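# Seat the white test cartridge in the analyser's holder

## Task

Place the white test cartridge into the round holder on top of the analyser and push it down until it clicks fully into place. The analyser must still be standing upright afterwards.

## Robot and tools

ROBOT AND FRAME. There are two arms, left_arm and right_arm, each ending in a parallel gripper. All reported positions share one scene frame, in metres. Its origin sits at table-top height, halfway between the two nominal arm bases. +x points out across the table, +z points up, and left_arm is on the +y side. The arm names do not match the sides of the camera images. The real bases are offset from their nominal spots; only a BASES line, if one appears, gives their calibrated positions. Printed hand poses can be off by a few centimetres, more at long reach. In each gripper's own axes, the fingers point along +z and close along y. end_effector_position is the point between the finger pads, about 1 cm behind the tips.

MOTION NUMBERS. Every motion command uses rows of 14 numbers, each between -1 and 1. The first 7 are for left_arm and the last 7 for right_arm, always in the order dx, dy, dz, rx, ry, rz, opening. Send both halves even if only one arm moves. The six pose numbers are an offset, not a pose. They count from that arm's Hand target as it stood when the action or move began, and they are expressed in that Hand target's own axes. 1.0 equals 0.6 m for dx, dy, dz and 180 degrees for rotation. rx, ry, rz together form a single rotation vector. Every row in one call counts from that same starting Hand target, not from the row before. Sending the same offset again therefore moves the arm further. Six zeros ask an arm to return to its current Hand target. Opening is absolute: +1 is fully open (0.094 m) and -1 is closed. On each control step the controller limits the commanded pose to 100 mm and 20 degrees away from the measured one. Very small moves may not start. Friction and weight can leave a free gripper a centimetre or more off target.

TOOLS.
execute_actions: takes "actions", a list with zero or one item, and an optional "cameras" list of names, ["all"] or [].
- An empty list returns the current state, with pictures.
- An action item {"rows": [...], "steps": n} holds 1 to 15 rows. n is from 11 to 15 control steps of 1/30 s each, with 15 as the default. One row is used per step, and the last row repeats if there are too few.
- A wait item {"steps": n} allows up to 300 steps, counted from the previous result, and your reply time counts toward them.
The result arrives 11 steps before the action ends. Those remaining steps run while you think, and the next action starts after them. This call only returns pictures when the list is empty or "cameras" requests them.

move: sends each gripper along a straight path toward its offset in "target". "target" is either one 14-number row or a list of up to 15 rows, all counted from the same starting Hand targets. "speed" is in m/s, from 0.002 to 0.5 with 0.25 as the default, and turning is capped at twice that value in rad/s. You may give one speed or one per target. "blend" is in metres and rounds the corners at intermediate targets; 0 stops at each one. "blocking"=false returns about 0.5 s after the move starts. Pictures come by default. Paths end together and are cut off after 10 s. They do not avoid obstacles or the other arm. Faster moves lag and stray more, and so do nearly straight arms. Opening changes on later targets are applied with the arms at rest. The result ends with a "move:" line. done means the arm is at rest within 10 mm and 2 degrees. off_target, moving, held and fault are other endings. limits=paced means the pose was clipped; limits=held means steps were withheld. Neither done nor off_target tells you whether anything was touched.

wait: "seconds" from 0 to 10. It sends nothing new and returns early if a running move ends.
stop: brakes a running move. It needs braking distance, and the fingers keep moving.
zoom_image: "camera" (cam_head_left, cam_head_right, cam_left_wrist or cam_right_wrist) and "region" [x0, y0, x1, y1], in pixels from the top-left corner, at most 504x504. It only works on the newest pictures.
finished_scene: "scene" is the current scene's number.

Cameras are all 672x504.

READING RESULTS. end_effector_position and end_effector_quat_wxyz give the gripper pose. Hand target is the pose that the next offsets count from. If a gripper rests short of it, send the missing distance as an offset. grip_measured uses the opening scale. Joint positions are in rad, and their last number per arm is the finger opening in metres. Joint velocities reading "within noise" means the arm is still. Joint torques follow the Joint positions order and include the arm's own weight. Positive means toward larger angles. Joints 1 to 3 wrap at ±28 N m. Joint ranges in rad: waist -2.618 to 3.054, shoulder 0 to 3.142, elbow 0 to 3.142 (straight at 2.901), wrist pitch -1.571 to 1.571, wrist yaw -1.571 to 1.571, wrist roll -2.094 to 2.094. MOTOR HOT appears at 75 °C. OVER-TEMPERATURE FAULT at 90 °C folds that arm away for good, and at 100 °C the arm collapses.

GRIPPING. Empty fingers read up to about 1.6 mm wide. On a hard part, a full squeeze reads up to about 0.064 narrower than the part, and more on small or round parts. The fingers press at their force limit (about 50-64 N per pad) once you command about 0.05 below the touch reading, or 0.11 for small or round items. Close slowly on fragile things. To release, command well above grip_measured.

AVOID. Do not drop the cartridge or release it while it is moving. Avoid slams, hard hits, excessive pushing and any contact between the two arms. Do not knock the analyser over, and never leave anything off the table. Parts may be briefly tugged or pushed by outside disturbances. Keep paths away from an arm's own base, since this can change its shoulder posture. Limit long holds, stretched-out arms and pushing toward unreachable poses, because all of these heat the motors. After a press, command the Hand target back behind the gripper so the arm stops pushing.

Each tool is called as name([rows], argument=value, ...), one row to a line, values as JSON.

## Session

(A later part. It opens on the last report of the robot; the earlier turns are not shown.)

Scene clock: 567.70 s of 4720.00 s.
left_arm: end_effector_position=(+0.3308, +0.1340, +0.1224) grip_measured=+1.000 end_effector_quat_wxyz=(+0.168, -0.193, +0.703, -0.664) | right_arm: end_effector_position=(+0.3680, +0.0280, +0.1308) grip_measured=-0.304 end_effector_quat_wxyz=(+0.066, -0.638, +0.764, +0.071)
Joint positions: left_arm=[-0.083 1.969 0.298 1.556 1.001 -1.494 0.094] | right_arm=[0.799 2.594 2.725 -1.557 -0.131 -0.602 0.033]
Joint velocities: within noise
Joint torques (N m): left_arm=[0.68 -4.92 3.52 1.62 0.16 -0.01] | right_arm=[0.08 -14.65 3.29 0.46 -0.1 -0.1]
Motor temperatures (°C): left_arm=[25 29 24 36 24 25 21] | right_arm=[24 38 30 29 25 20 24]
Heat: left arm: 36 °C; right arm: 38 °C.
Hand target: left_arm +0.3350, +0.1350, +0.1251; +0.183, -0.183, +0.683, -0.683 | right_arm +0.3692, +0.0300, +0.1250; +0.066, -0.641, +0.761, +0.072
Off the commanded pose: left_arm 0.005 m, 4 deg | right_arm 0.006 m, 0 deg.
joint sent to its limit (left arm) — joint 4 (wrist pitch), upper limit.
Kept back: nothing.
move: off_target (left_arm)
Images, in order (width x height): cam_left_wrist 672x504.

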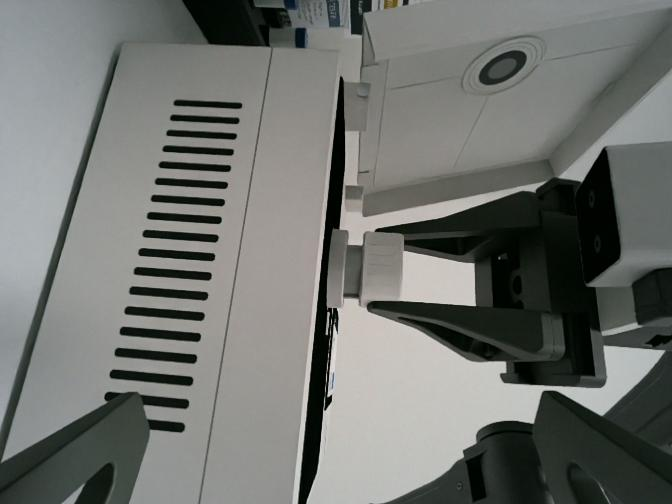

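move(target=[0,0,0,0,0,0,1, 0.00257,-0.00033,0.01311,0,0,0,-0.5], speed=0.05, cameras=["cam_left_wrist"])

zoom_image(camera="cam_left_wrist", region=[320, 220, 400, 320])

Scene clock: 569.80 s of 4720.00 s.
left_arm: end_effector_position=(+0.3308, +0.1340, +0.1224) grip_measured=+1.000 end_effector_quat_wxyz=(+0.168, -0.193, +0.703, -0.664) | right_arm: end_effector_position=(+0.3682, +0.0283, +0.1218) grip_measured=-0.304 end_effector_quat_wxyz=(+0.063, -0.638, +0.764, +0.071)
Joint positions: left_arm=[-0.083 1.969 0.298 1.556 1.001 -1.494 0.094] | right_arm=[0.799 2.573 2.647 -1.506 -0.131 -0.602 0.033]
Joint velocities: within noise
Joint torques (N m): left_arm=[0.68 -4.92 3.52 1.62 0.16 -0.01] | right_arm=[0.03 -15.62 1.95 0.59 -0.1 -0.1]
Motor temperatures (°C): left_arm=[25 29 24 36 24 25 21] | right_arm=[24 38 29 29 25 20 24]
Heat: left arm: 36 °C; right arm: 38 °C.
Hand target: left_arm +0.3350, +0.1350, +0.1251; +0.183, -0.183, +0.683, -0.683 | right_arm +0.3691, +0.0300, +0.1170; +0.066, -0.641, +0.761, +0.073
Off the commanded pose: left_arm 0.005 m, 4 deg | right_arm 0.005 m, 1 deg.
joint sent to its limit (left arm) — joint 4 (wrist pitch), upper limit.
Kept back: nothing.
move: off_target (left_arm)
Images, in order (width x height): cam_left_wrist 672x504.

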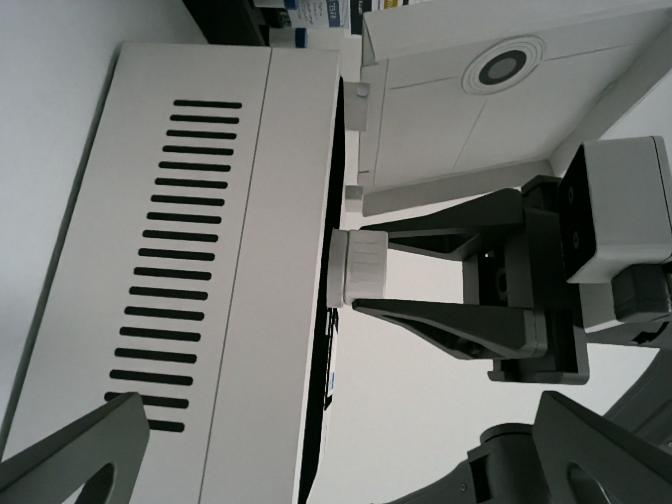

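Scaled by 5.040.

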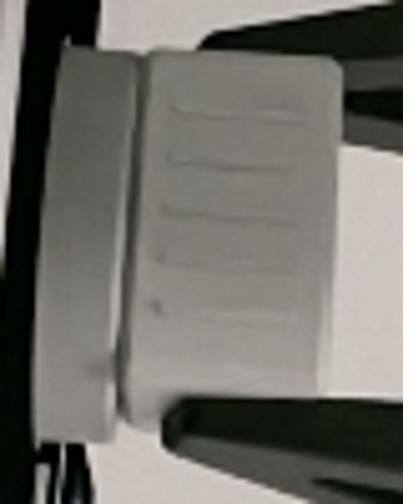

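move(target=[0,0,0,0,0,0,1, -0.00675,0.00088,-0.03439,0,0,0,-0.5], speed=0.05, cameras=["cam_left_wrist"])

zoom_image(camera="cam_left_wrist", region=[320, 220, 400, 320])

Scene clock: 571.03 s of 4720.00 s.
left_arm: end_effector_position=(+0.3308, +0.1340, +0.1224) grip_measured=+1.000 end_effector_quat_wxyz=(+0.168, -0.193, +0.703, -0.664) | right_arm: end_effector_position=(+0.3682, +0.0281, +0.1252) grip_measured=-0.304 end_effector_quat_wxyz=(+0.062, -0.638, +0.764, +0.071)
Joint positions: left_arm=[-0.083 1.969 0.298 1.556 1.001 -1.494 0.094] | right_arm=[0.799 2.594 2.702 -1.541 -0.13 -0.602 0.033]
Joint velocities: within noise
Joint torques (N m): left_arm=[0.69 -4.92 3.51 1.62 0.16 -0.01] | right_arm=[0.01 -15.04 9.1 -0.05 -0.1 -0.08]
Motor temperatures (°C): left_arm=[25 29 24 36 24 25 21] | right_arm=[24 38 29 29 25 20 24]
Heat: left arm: 36 °C; right arm: 38 °C.
Hand target: left_arm +0.3350, +0.1350, +0.1251; +0.183, -0.183, +0.683, -0.683 | right_arm +0.3692, +0.0301, +0.1382; +0.066, -0.641, +0.761, +0.072
Off the commanded pose: left_arm 0.005 m, 4 deg | right_arm 0.013 m, 1 deg.
joint sent to its limit (left arm) — joint 4 (wrist pitch), upper limit.
joint sent to its limit (right arm) — joint 4 (wrist pitch), lower limit.
Kept back: nothing.
move: off_target (left_arm, right_arm)
Images, in order (width x height): cam_left_wrist 672x504.

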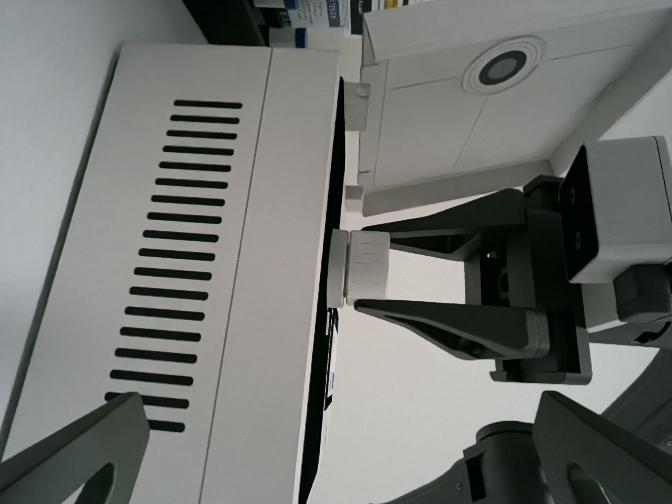

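Scaled by 5.040.

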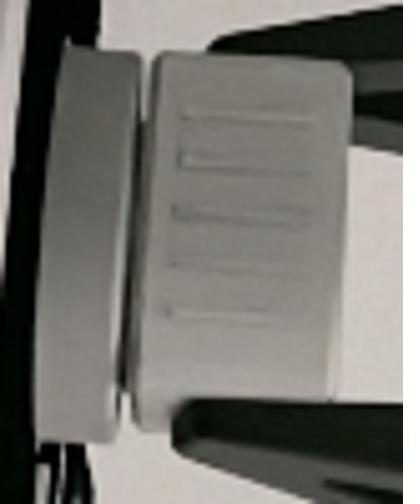

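execute_actions(actions=[], cameras=["cam_right_wrist"])

zoom_image(camera="cam_right_wrist", region=[190, 290, 490, 504])

Scene clock: 575.80 s of 4720.00 s.
left_arm: end_effector_position=(+0.3308, +0.1340, +0.1224) grip_measured=+1.000 end_effector_quat_wxyz=(+0.168, -0.193, +0.703, -0.664) | right_arm: end_effector_position=(+0.3682, +0.0281, +0.1251) grip_measured=-0.304 end_effector_quat_wxyz=(+0.062, -0.638, +0.764, +0.071)
Joint positions: left_arm=[-0.083 1.969 0.298 1.556 1.001 -1.494 0.094] | right_arm=[0.799 2.594 2.702 -1.541 -0.13 -0.602 0.033]
Joint velocities: within noise
Joint torques (N m): left_arm=[0.68 -4.92 3.52 1.62 0.16 -0.01] | right_arm=[0.05 -15.06 9.1 -0.02 -0.12 -0.08]
Motor temperatures (°C): left_arm=[25 29 24 36 24 25 21] | right_arm=[24 37 30 29 25 20 24]
Heat: left arm: 36 °C; right arm: 37 °C.
Hand target: left_arm +0.3350, +0.1350, +0.1251; +0.183, -0.183, +0.683, -0.683 | right_arm +0.3691, +0.0300, +0.1380; +0.066, -0.641, +0.761, +0.072
Off the commanded pose: left_arm 0.005 m, 4 deg | right_arm 0.013 m, 1 deg.
Steps of this call (1-143: nothing new was sent). Readings (end_effector_position of left_arm | right_arm):
1: (+0.3308, +0.1340, +0.1224) | (+0.3683, +0.0281, +0.1253)
2: (+0.3308, +0.1340, +0.1224) | (+0.3683, +0.0281, +0.1253)
4: (+0.3308, +0.1340, +0.1224) | (+0.3683, +0.0281, +0.1253)
8: (+0.3308, +0.1340, +0.1224) | (+0.3683, +0.0281, +0.1253)
143: the state above
Images, in order (width x height): cam_right_wrist 672x504.

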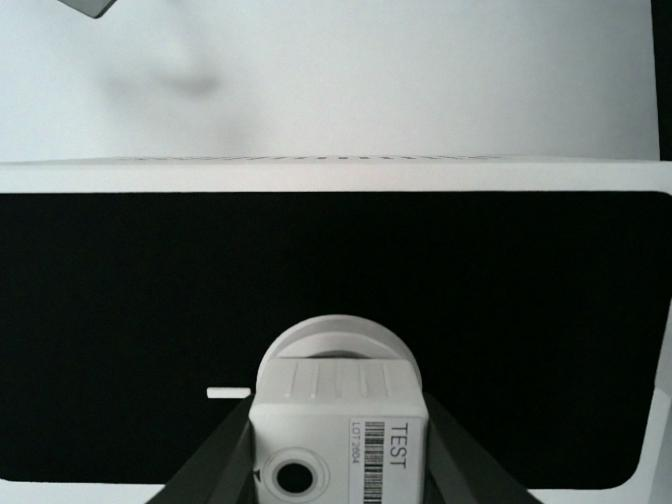

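Scaled by 1.680.

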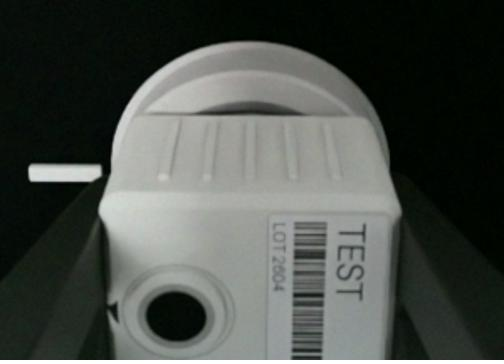

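zoom_image(camera="cam_right_wrist", region=[245, 305, 435, 425])

zoom_image(camera="cam_right_wrist", region=[300, 335, 380, 385])

Scaled by 2.653.

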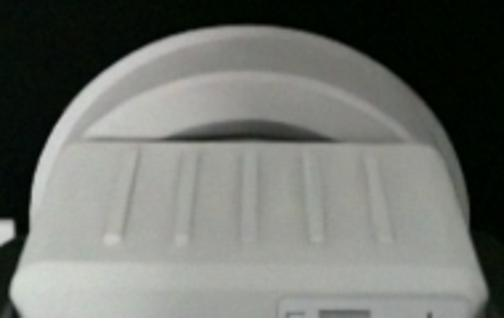

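Scaled by 6.300.

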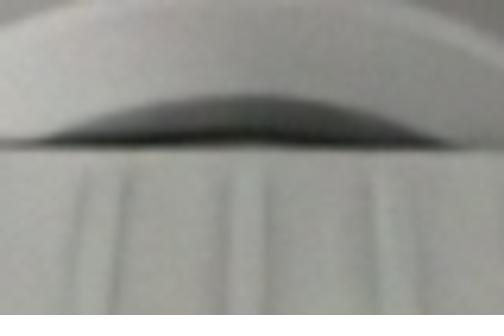

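move(target=[0,0,0,0,0,0,1, 0.00740,-0.00096,0.03768,0,0,0,-0.5], speed=0.06, cameras=["cam_left_wrist", "cam_right_wrist"])

zoom_image(camera="cam_left_wrist", region=[320, 220, 400, 320])

Scene clock: 602.57 s of 4720.00 s.
left_arm: end_effector_position=(+0.3308, +0.1340, +0.1224) grip_measured=+1.000 end_effector_quat_wxyz=(+0.168, -0.193, +0.703, -0.664) | right_arm: end_effector_position=(+0.3682, +0.0280, +0.1217) grip_measured=-0.304 end_effector_quat_wxyz=(+0.064, -0.638, +0.764, +0.071)
Joint positions: left_arm=[-0.083 1.969 0.298 1.556 1.001 -1.494 0.094] | right_arm=[0.799 2.563 2.626 -1.494 -0.13 -0.602 0.033]
Joint velocities: left_arm=[within noise] | right_arm=[-0.002 -0.027 -0.051 -0.066 0.022 -0.037 0]
Joint torques (N m): left_arm=[0.69 -4.92 3.52 1.62 0.16 -0.01] | right_arm=[0.06 -15.25 2 0.6 -0.11 -0.09]
Motor temperatures (°C): left_arm=[25 29 24 36 24 25 21] | right_arm=[24 37 31 28 25 20 24]
Heat: left arm: 36 °C; right arm: 37 °C.
Hand target: left_arm +0.3350, +0.1350, +0.1251; +0.183, -0.183, +0.683, -0.683 | right_arm +0.3691, +0.0300, +0.1149; +0.066, -0.641, +0.761, +0.072
Off the commanded pose: left_arm 0.005 m, 4 deg | right_arm 0.007 m, 1 deg.
joint sent to its limit (left arm) — joint 4 (wrist pitch), upper limit.
Kept back: nothing.
move: off_target (left_arm)
Images, in order (width x height): cam_left_wrist 672x504, cam_right_wrist 672x504.

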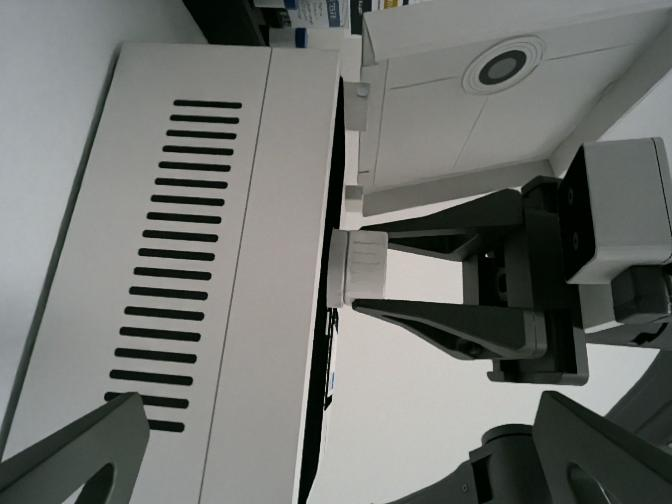

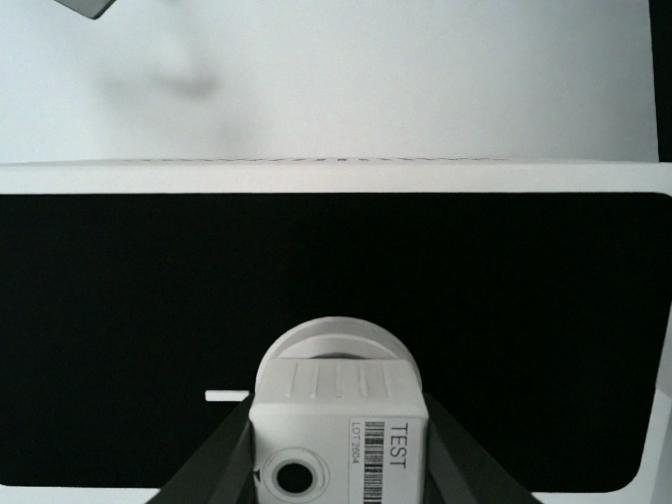

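Scaled by 5.040.

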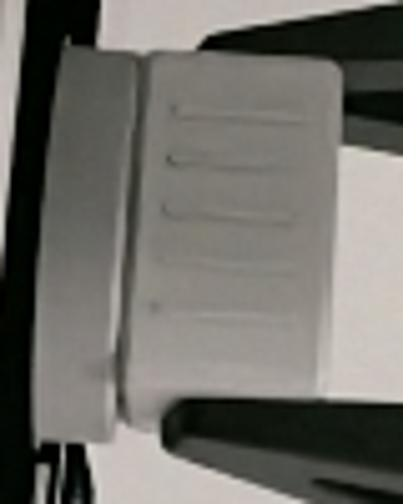

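move([
  [0,0,0,0,0,0,1, 0.01287,-0.00167,0.06553,0,0,0,-0.5],
  [0,0,0,0,0,0,1, -0.00322,0.00042,-0.01638,0,0,0,-0.5],
], speed=0.08, cameras=["cam_left_wrist", "cam_right_wrist"])

zoom_image(camera="cam_left_wrist", region=[320, 220, 400, 320])

Scene clock: 610.10 s of 4720.00 s.
left_arm: end_effector_position=(+0.3308, +0.1340, +0.1224) grip_measured=+1.000 end_effector_quat_wxyz=(+0.168, -0.193, +0.703, -0.664) | right_arm: end_effector_position=(+0.3687, +0.0287, +0.1237) grip_measured=-0.304 end_effector_quat_wxyz=(+0.068, -0.638, +0.764, +0.073)
Joint positions: left_arm=[-0.083 1.969 0.298 1.556 1.001 -1.494 0.094] | right_arm=[0.799 2.551 2.609 -1.48 -0.133 -0.602 0.033]
Joint velocities: left_arm=[within noise] | right_arm=[-0.002 0.046 0.12 -0.139 -0.037 0.007 0]
Joint torques (N m): left_arm=[0.68 -4.92 3.52 1.62 0.16 -0.02] | right_arm=[0.14 -13.33 8.12 0.11 -0.11 -0.09]
Motor temperatures (°C): left_arm=[25 29 24 36 24 25 21] | right_arm=[24 37 30 28 25 20 25]
Heat: left arm: 36 °C; right arm: 37 °C.
Hand target: left_arm +0.3350, +0.1350, +0.1251; +0.183, -0.183, +0.683, -0.683 | right_arm +0.3692, +0.0300, +0.1251; +0.066, -0.641, +0.762, +0.072
Off the commanded pose: left_arm 0.005 m, 4 deg | right_arm 0.002 m, 1 deg.
joint sent to its limit (left arm) — joint 4 (wrist pitch), upper limit.
Kept back: nothing.
move: off_target (left_arm)
Images, in order (width x height): cam_left_wrist 672x504, cam_right_wrist 672x504.

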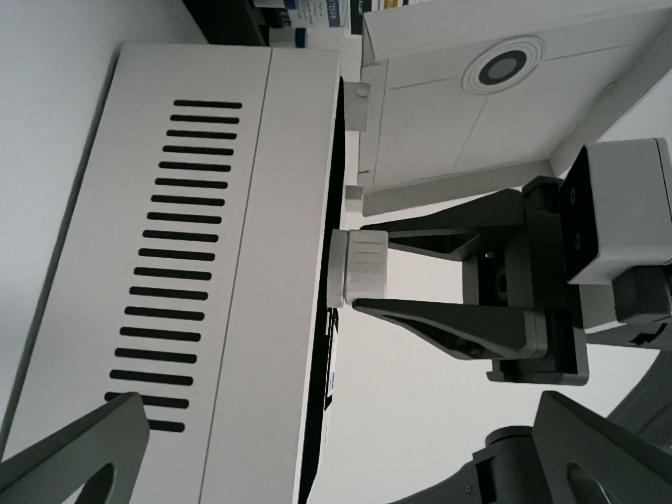

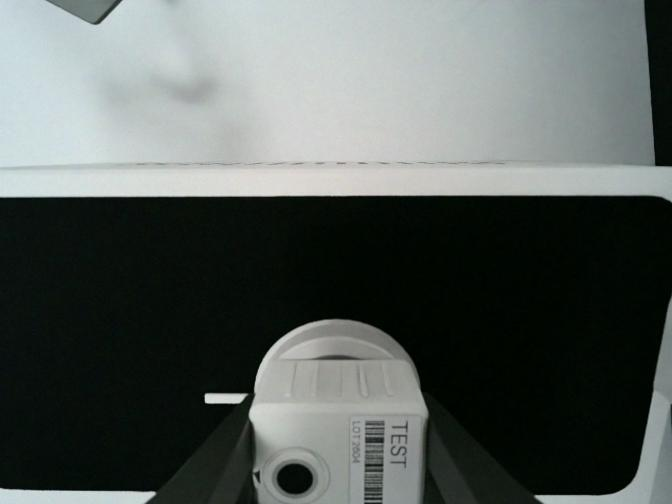

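Scaled by 5.040.

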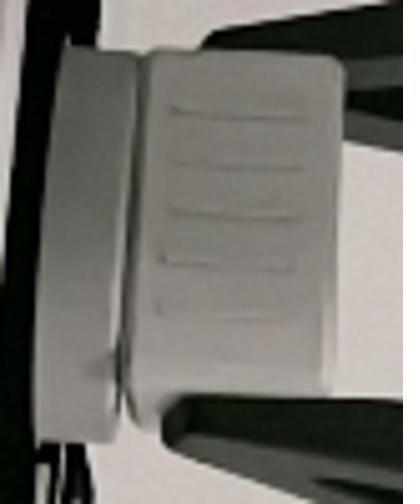

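move(target=[0,0,0,0,0,0,1, 0.00225,-0.00029,0.01147,0,0,0,-0.5], speed=0.05, cameras=["cam_left_wrist"])

zoom_image(camera="cam_left_wrist", region=[320, 220, 400, 320])

Scene clock: 611.27 s of 4720.00 s.
left_arm: end_effector_position=(+0.3308, +0.1340, +0.1224) grip_measured=+1.000 end_effector_quat_wxyz=(+0.168, -0.193, +0.703, -0.664) | right_arm: end_effector_position=(+0.3687, +0.0287, +0.1237) grip_measured=-0.304 end_effector_quat_wxyz=(+0.068, -0.638, +0.764, +0.073)
Joint positions: left_arm=[-0.083 1.969 0.298 1.556 1.001 -1.494 0.094] | right_arm=[0.799 2.554 2.615 -1.484 -0.133 -0.602 0.033]
Joint velocities: within noise
Joint torques (N m): left_arm=[0.68 -4.92 3.52 1.62 0.16 -0.01] | right_arm=[0.09 -14.41 3.96 0.4 -0.07 -0.09]
Motor temperatures (°C): left_arm=[25 29 24 36 24 25 21] | right_arm=[24 38 30 28 25 20 25]
Heat: left arm: 36 °C; right arm: 38 °C.
Hand target: left_arm +0.3350, +0.1350, +0.1251; +0.183, -0.183, +0.683, -0.683 | right_arm +0.3692, +0.0300, +0.1180; +0.066, -0.641, +0.762, +0.073
Off the commanded pose: left_arm 0.005 m, 4 deg | right_arm 0.006 m, 0 deg.
joint sent to its limit (left arm) — joint 4 (wrist pitch), upper limit.
Kept back: nothing.
move: off_target (left_arm)
Images, in order (width x height): cam_left_wrist 672x504.

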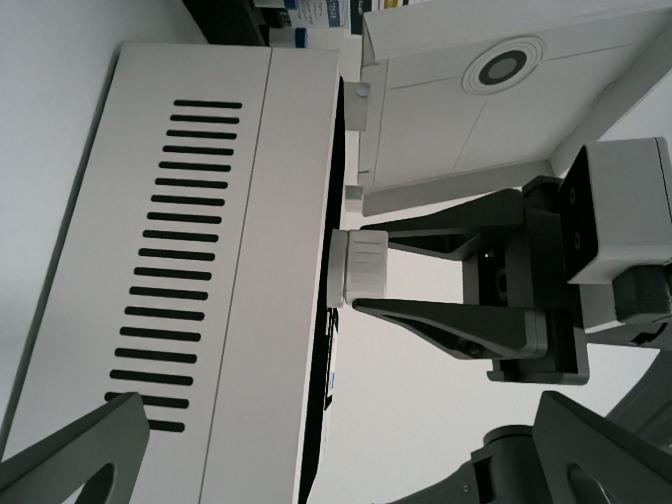

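Scaled by 5.040.

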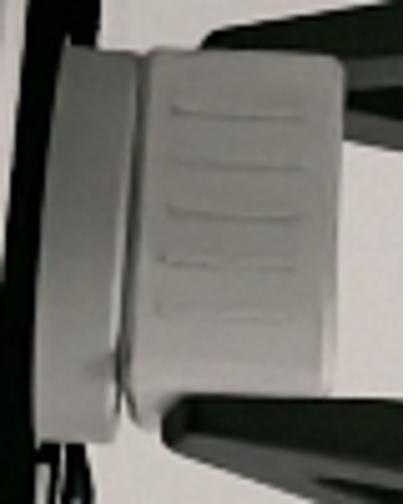

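move([
  [0,0,0,0,0,0,1, 0.00450,-0.00058,0.02294,0,0,0,-0.5],
  [0,0,0,0,0,0,1, 0.00450,-0.00058,0.02294,0,0,0,-0.1],
], speed=0.06, cameras=["cam_left_wrist", "cam_right_wrist"])

zoom_image(camera="cam_left_wrist", region=[320, 220, 400, 320])

Scene clock: 613.07 s of 4720.00 s.
left_arm: end_effector_position=(+0.3308, +0.1340, +0.1224) grip_measured=+1.000 end_effector_quat_wxyz=(+0.168, -0.193, +0.703, -0.664) | right_arm: end_effector_position=(+0.3679, +0.0284, +0.1135) grip_measured=-0.103 end_effector_quat_wxyz=(+0.069, -0.638, +0.764, +0.074)
Joint positions: left_arm=[-0.083 1.969 0.298 1.556 1.001 -1.494 0.094] | right_arm=[0.799 2.511 2.492 -1.402 -0.135 -0.602 0.042]
Joint velocities: within noise
Joint torques (N m): left_arm=[0.68 -4.93 3.52 1.63 0.16 -0.01] | right_arm=[0.12 -13.83 3.74 0.51 -0.06 -0.08]
Motor temperatures (°C): left_arm=[25 29 24 36 24 25 21] | right_arm=[24 38 29 28 25 20 25]
Heat: left arm: 36 °C; right arm: 38 °C.
Hand target: left_arm +0.3350, +0.1350, +0.1250; +0.183, -0.183, +0.683, -0.683 | right_arm +0.3692, +0.0300, +0.1039; +0.066, -0.641, +0.762, +0.072
Off the commanded pose: left_arm 0.005 m, 4 deg | right_arm 0.010 m, 1 deg.
joint sent to its limit (left arm) — joint 4 (wrist pitch), upper limit.
Kept back: nothing.
move: off_target (left_arm); target 2's new opening was sent with right_arm's hand 0.017 m and 1 deg from that target
Images, in order (width x height): cam_left_wrist 672x504, cam_right_wrist 672x504.

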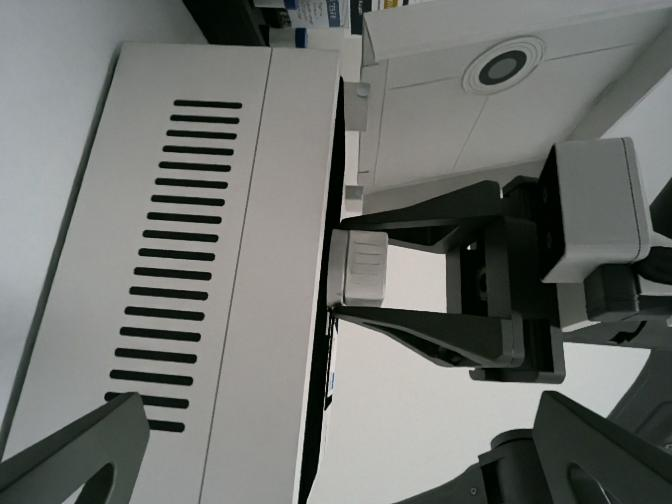

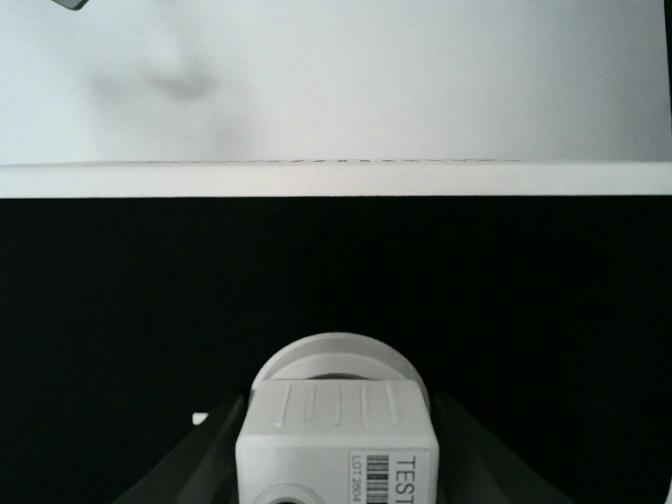

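Scaled by 5.040.

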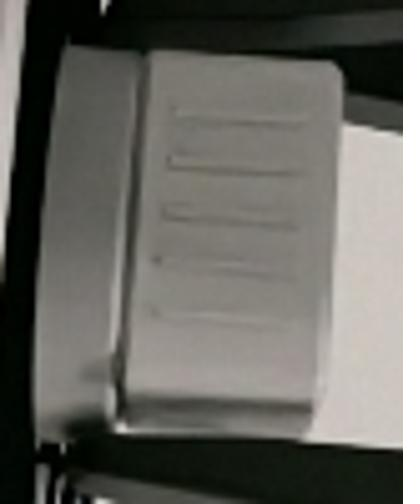

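execute_actions(actions=[], cameras=["all"])

Scene clock: 614.53 s of 4720.00 s.
left_arm: end_effector_position=(+0.3308, +0.1340, +0.1224) grip_measured=+1.000 end_effector_quat_wxyz=(+0.168, -0.193, +0.703, -0.664) | right_arm: end_effector_position=(+0.3681, +0.0286, +0.1136) grip_measured=-0.103 end_effector_quat_wxyz=(+0.069, -0.638, +0.764, +0.074)
Joint positions: left_arm=[-0.083 1.969 0.298 1.556 1.001 -1.494 0.094] | right_arm=[0.799 2.511 2.492 -1.401 -0.135 -0.602 0.042]
Joint velocities: within noise
Joint torques (N m): left_arm=[0.68 -4.92 3.51 1.62 0.16 -0.01] | right_arm=[0.06 -13.85 3.74 0.49 -0.06 -0.09]
Motor temperatures (°C): left_arm=[25 29 24 36 24 25 21] | right_arm=[24 38 29 28 25 20 24]
Heat: left arm: 36 °C; right arm: 38 °C.
Hand target: left_arm +0.3350, +0.1350, +0.1250; +0.183, -0.183, +0.683, -0.683 | right_arm +0.3692, +0.0300, +0.1039; +0.066, -0.641, +0.762, +0.072
Off the commanded pose: left_arm 0.005 m, 4 deg | right_arm 0.010 m, 1 deg.
Steps of this call (1-44: nothing new was sent). Readings (end_effector_position of left_arm | right_arm):
1: (+0.3308, +0.1340, +0.1224) | (+0.3679, +0.0284, +0.1135)
2: (+0.3308, +0.1340, +0.1224) | (+0.3680, +0.0284, +0.1136)
4: (+0.3308, +0.1340, +0.1224) | (+0.3681, +0.0285, +0.1136)
8: (+0.3308, +0.1340, +0.1224) | (+0.3681, +0.0285, +0.1136)
44: the state above

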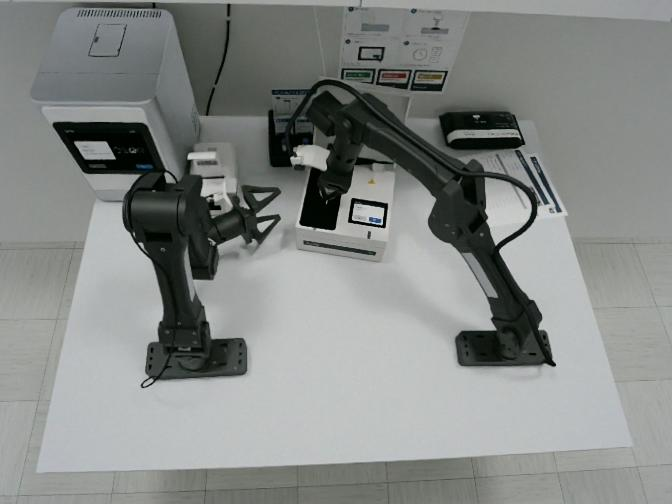

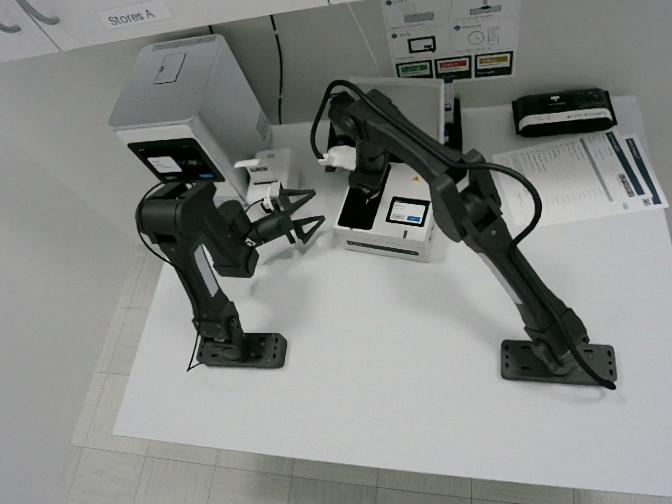

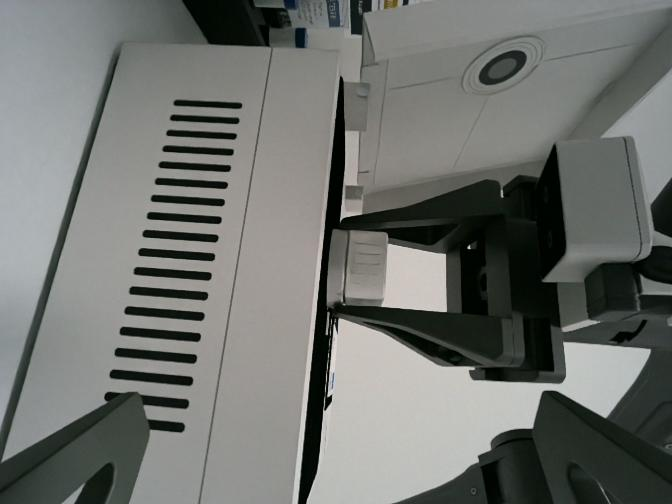

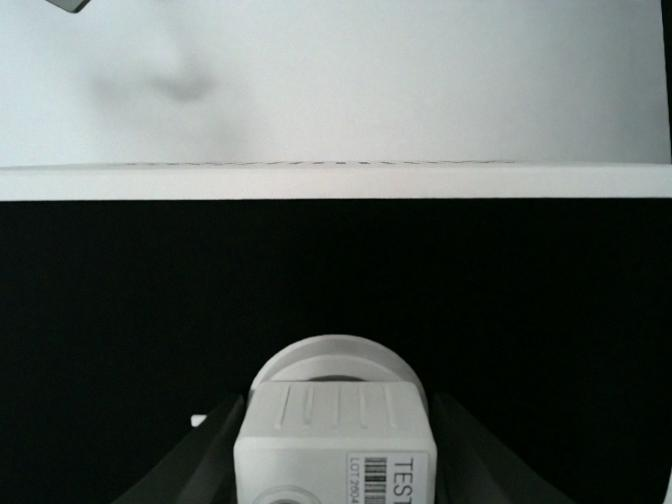

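move(target=[0,0,0,0,0,0,1, -0.0196,0.0025,-0.0999,0,0,0,-0.1], speed=0.1, cameras=["cam_left_wrist","cam_right_wrist"])

zoom_image(camera="cam_left_wrist", region=[320, 220, 400, 320])

Scene clock: 616.20 s of 4720.00 s.
left_arm: end_effector_position=(+0.3308, +0.1340, +0.1224) grip_measured=+1.000 end_effector_quat_wxyz=(+0.168, -0.193, +0.703, -0.664) | right_arm: end_effector_position=(+0.3677, +0.0280, +0.1517) grip_measured=-0.103 end_effector_quat_wxyz=(+0.086, -0.638, +0.762, +0.075)
Joint positions: left_arm=[-0.083 1.969 0.298 1.556 1.001 -1.494 0.094] | right_arm=[0.799 2.553 2.726 -1.559 -0.134 -0.602 0.042]
Joint velocities: within noise
Joint torques (N m): left_arm=[0.68 -4.92 3.52 1.62 0.16 -0.01] | right_arm=[0.05 -15.77 6.95 0.24 -0.07 0.01]
Motor temperatures (°C): left_arm=[25 29 24 36 24 25 21] | right_arm=[24 38 29 28 25 20 24]
Heat: left arm: 36 °C; right arm: 38 °C.
Hand target: left_arm +0.3350, +0.1350, +0.1250; +0.183, -0.183, +0.683, -0.683 | right_arm +0.3692, +0.0299, +0.1651; +0.066, -0.641, +0.762, +0.072
Off the commanded pose: left_arm 0.005 m, 4 deg | right_arm 0.014 m, 2 deg.
joint sent to its limit (left arm) — joint 4 (wrist pitch), upper limit.
joint sent to its limit (right arm) — joint 4 (wrist pitch), lower limit.
Kept back: nothing.
move: off_target (left_arm, right_arm)
Images, in order (width x height): cam_left_wrist 672x504, cam_right_wrist 672x504.

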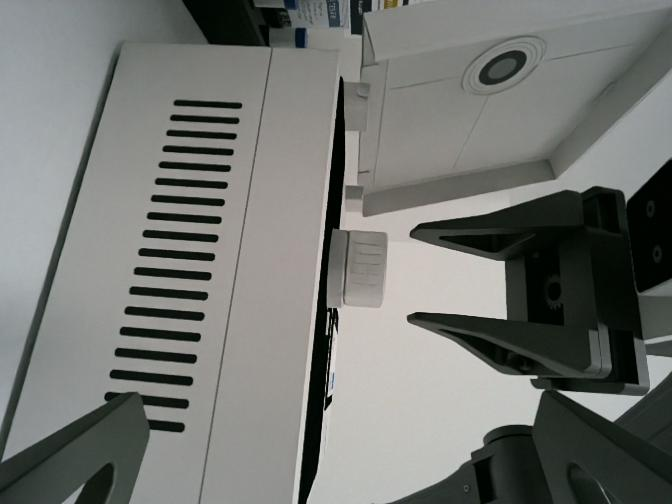

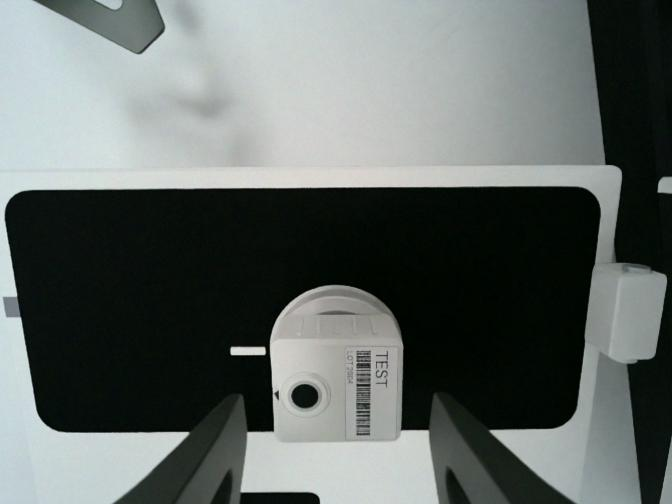

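Scaled by 5.040.

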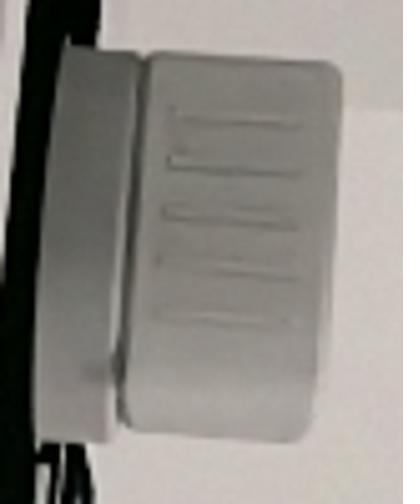

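move([
  [0,0,0,0,0,0,1, 0.0057,0.0003,0.0246,0,0,0,-1],
  [0,0,0,0,0,0,1, 0.0496,-0.0022,0.1777,0,0,0,-1],
], speed=[0.05, 0.04], cameras=["cam_left_wrist","cam_right_wrist"])

zoom_image(camera="cam_left_wrist", region=[320, 220, 400, 320])

Scene clock: 622.63 s of 4720.00 s.
left_arm: end_effector_position=(+0.3308, +0.1340, +0.1224) grip_measured=+1.000 end_effector_quat_wxyz=(+0.168, -0.193, +0.703, -0.664) | right_arm: end_effector_position=(+0.3655, +0.0253, +0.1350) grip_measured=-0.996 end_effector_quat_wxyz=(+0.132, -0.636, +0.755, +0.090)
Joint positions: left_arm=[-0.083 1.969 0.298 1.556 1.001 -1.494 0.094] | right_arm=[0.789 2.287 2.15 -1.154 -0.159 -0.608 0]
Joint velocities: within noise
Joint torques (N m): left_arm=[0.68 -4.93 3.52 1.63 0.16 -0.01] | right_arm=[0.18 -3.38 -0.36 1.02 0.16 -0.13]
Motor temperatures (°C): left_arm=[25 29 24 36 24 25 21] | right_arm=[24 39 29 29 25 20 24]
Heat: left arm: 36 °C; right arm: 39 °C.
Hand target: left_arm +0.3350, +0.1350, +0.1250; +0.183, -0.183, +0.683, -0.683 | right_arm +0.3663, +0.0218, +0.0547; +0.066, -0.641, +0.762, +0.073
Off the commanded pose: left_arm 0.005 m, 4 deg | right_arm 0.080 m, 8 deg.
joint sent to its limit (left arm) — joint 4 (wrist pitch), upper limit.
Kept back: nothing.
move: off_target (left_arm, right_arm)
Images, in order (width x height): cam_left_wrist 672x504, cam_right_wrist 672x504.

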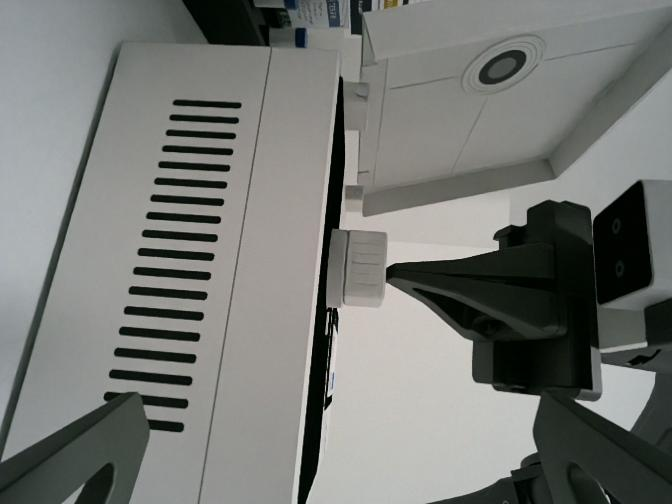

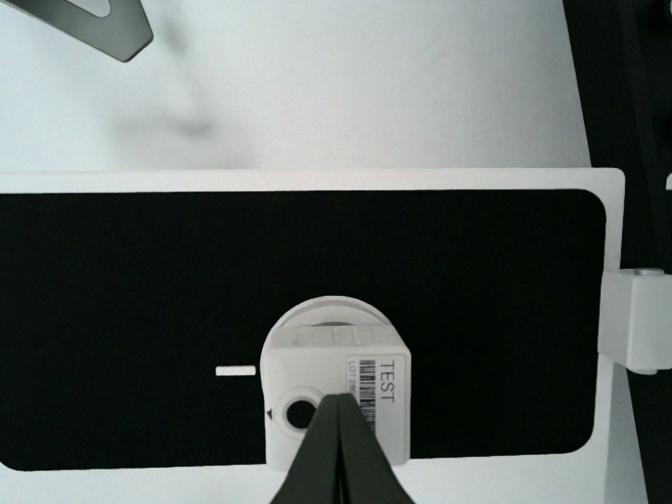

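Scaled by 5.040.

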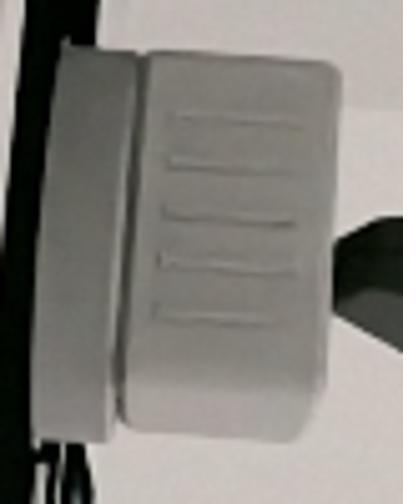

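zoom_image(camera="cam_left_wrist", region=[325, 270, 365, 310])

zoom_image(camera="cam_left_wrist", region=[325, 225, 365, 265])

zoom_image(camera="cam_right_wrist", region=[200, 280, 440, 480])

Scaled by 12.600.

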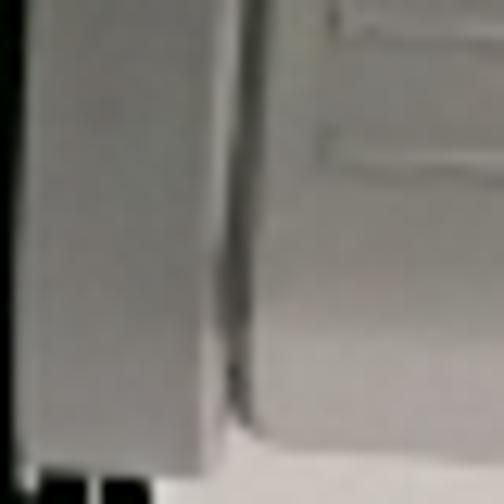

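Scaled by 12.600.

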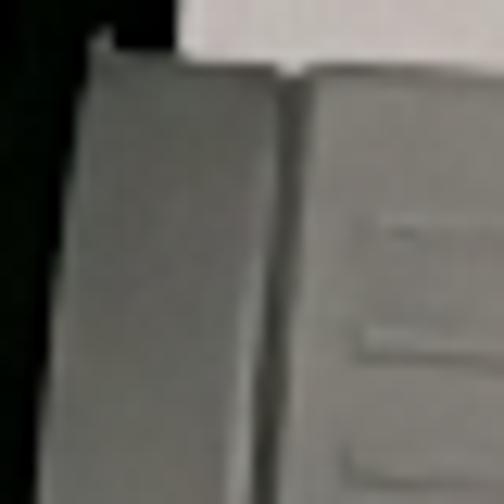

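Scaled by 2.100.

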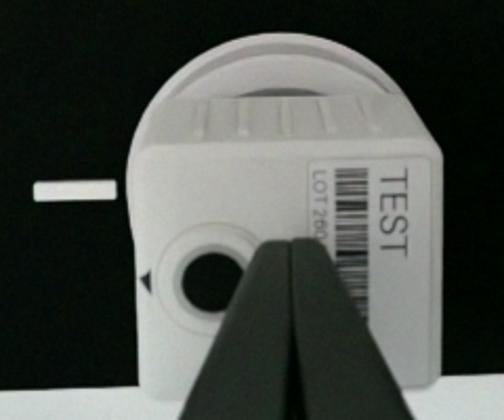

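move(target=[0,0.03,0,0,0,0,1, -0.049,0.0024,-0.1781,0,0,0,-1], speed=0.08, cameras=["cam_left_wrist","cam_right_wrist"])

zoom_image(camera="cam_left_wrist", region=[320, 220, 420, 320])

Scene clock: 633.27 s of 4720.00 s.
left_arm: end_effector_position=(+0.3310, +0.1334, +0.1063) grip_measured=+1.000 end_effector_quat_wxyz=(+0.160, -0.194, +0.711, -0.657) | right_arm: end_effector_position=(+0.3687, +0.0258, +0.1588) grip_measured=-0.996 end_effector_quat_wxyz=(+0.092, -0.638, +0.760, +0.075)
Joint positions: left_arm=[-0.083 2.033 0.31 1.562 1.008 -1.462 0.094] | right_arm=[0.794 2.535 2.72 -1.559 -0.136 -0.61 0]
Joint velocities: within noise
Joint torques (N m): left_arm=[0.92 -4.96 3.19 1.57 0.2 0.15] | right_arm=[0.51 -14.26 7.32 0.29 -0.06 0.07]
Motor temperatures (°C): left_arm=[25 29 23 36 24 25 21] | right_arm=[24 37 29 29 25 20 24]
Heat: left arm: 36 °C; right arm: 37 °C.
Hand target: left_arm +0.3351, +0.1350, +0.1070; +0.183, -0.183, +0.683, -0.683 | right_arm +0.3690, +0.0296, +0.1654; +0.066, -0.641, +0.762, +0.072
Off the commanded pose: left_arm 0.004 m, 5 deg | right_arm 0.007 m, 3 deg.
joint sent to its limit (left arm) — joint 4 (wrist pitch), upper limit.
joint sent to its limit (right arm) — joint 4 (wrist pitch), lower limit.
Kept back: nothing.
move: off_target (left_arm, right_arm)
Images, in order (width x height): cam_left_wrist 672x504, cam_right_wrist 672x504.

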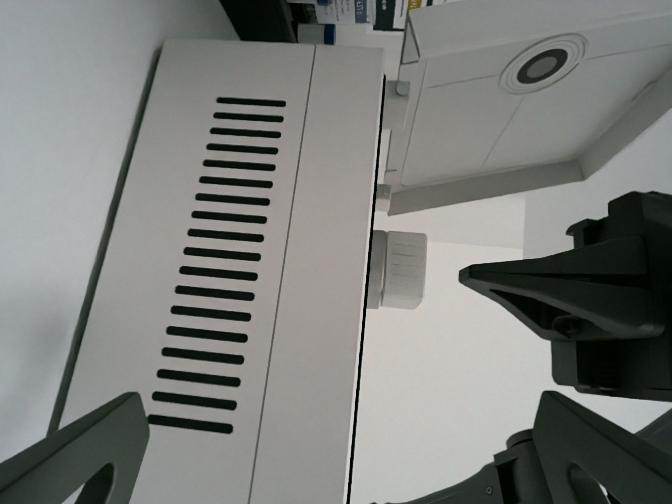

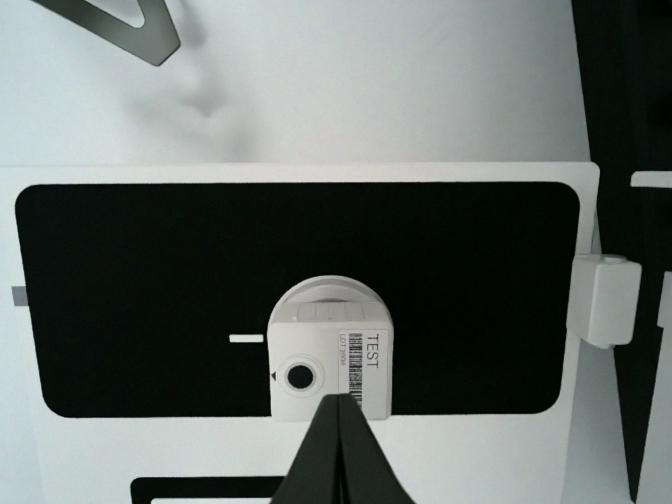

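Scaled by 5.040.

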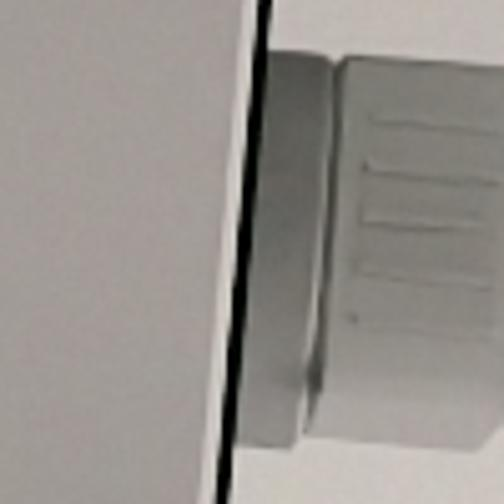

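zoom_image(camera="cam_left_wrist", region=[370, 280, 400, 315])

zoom_image(camera="cam_left_wrist", region=[370, 225, 400, 260])

zoom_image(camera="cam_left_wrist", region=[365, 225, 435, 315])

Scaled by 14.400.

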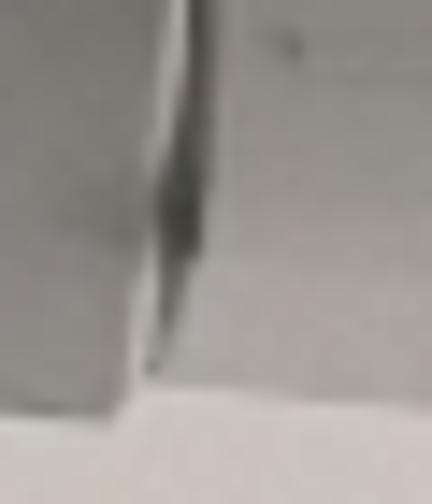

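Scaled by 14.400.

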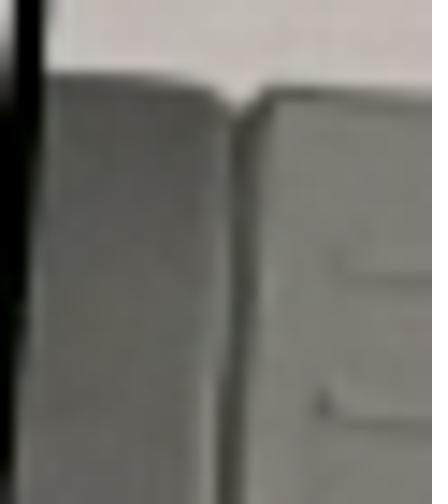

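Scaled by 5.600.

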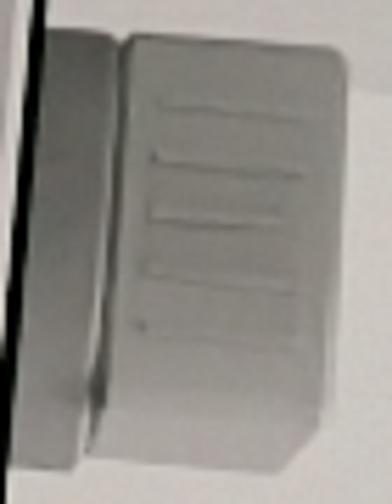

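move(target=[0,-0.0217,0,0,0,0,1, 0,0,0,0,0,0,-1], speed=0.05, cameras=["cam_left_wrist"])

zoom_image(camera="cam_left_wrist", region=[325, 220, 425, 320])

Scene clock: 638.87 s of 4720.00 s.
left_arm: end_effector_position=(+0.3312, +0.1333, +0.1088) grip_measured=+1.000 end_effector_quat_wxyz=(+0.158, -0.197, +0.708, -0.659) | right_arm: end_effector_position=(+0.3683, +0.0255, +0.1587) grip_measured=-0.996 end_effector_quat_wxyz=(+0.091, -0.638, +0.761, +0.075)
Joint positions: left_arm=[-0.083 2.026 0.31 1.564 1.008 -1.478 0.094] | right_arm=[0.794 2.535 2.72 -1.561 -0.136 -0.61 0]
Joint velocities: within noise
Joint torques (N m): left_arm=[0.79 -8.61 2.59 1.55 0.15 0] | right_arm=[0.51 -14.26 7.34 0.28 -0.06 0.06]
Motor temperatures (°C): left_arm=[25 29 23 36 24 25 21] | right_arm=[24 39 29 29 25 20 24]
Heat: left arm: 36 °C; right arm: 39 °C.
Hand target: left_arm +0.3350, +0.1350, +0.1200; +0.183, -0.183, +0.683, -0.683 | right_arm +0.3690, +0.0297, +0.1654; +0.066, -0.641, +0.762, +0.073
Off the commanded pose: left_arm 0.012 m, 5 deg | right_arm 0.008 m, 3 deg.
joint sent to its limit (left arm) — joint 4 (wrist pitch), upper limit.
joint sent to its limit (right arm) — joint 4 (wrist pitch), lower limit.
Kept back: nothing.
move: off_target (left_arm, right_arm)
Images, in order (width x height): cam_left_wrist 672x504.

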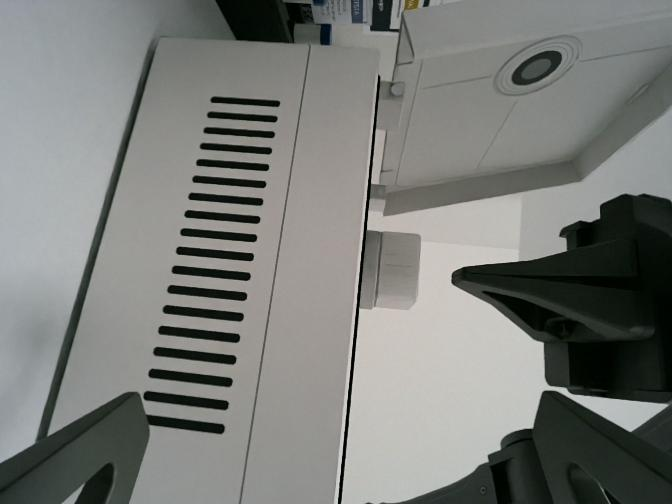

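Scaled by 5.040.

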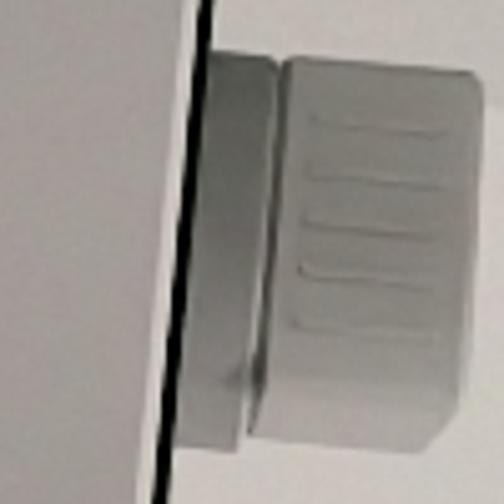

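finished_scene(scene=1)

The scene is finished: the task was done.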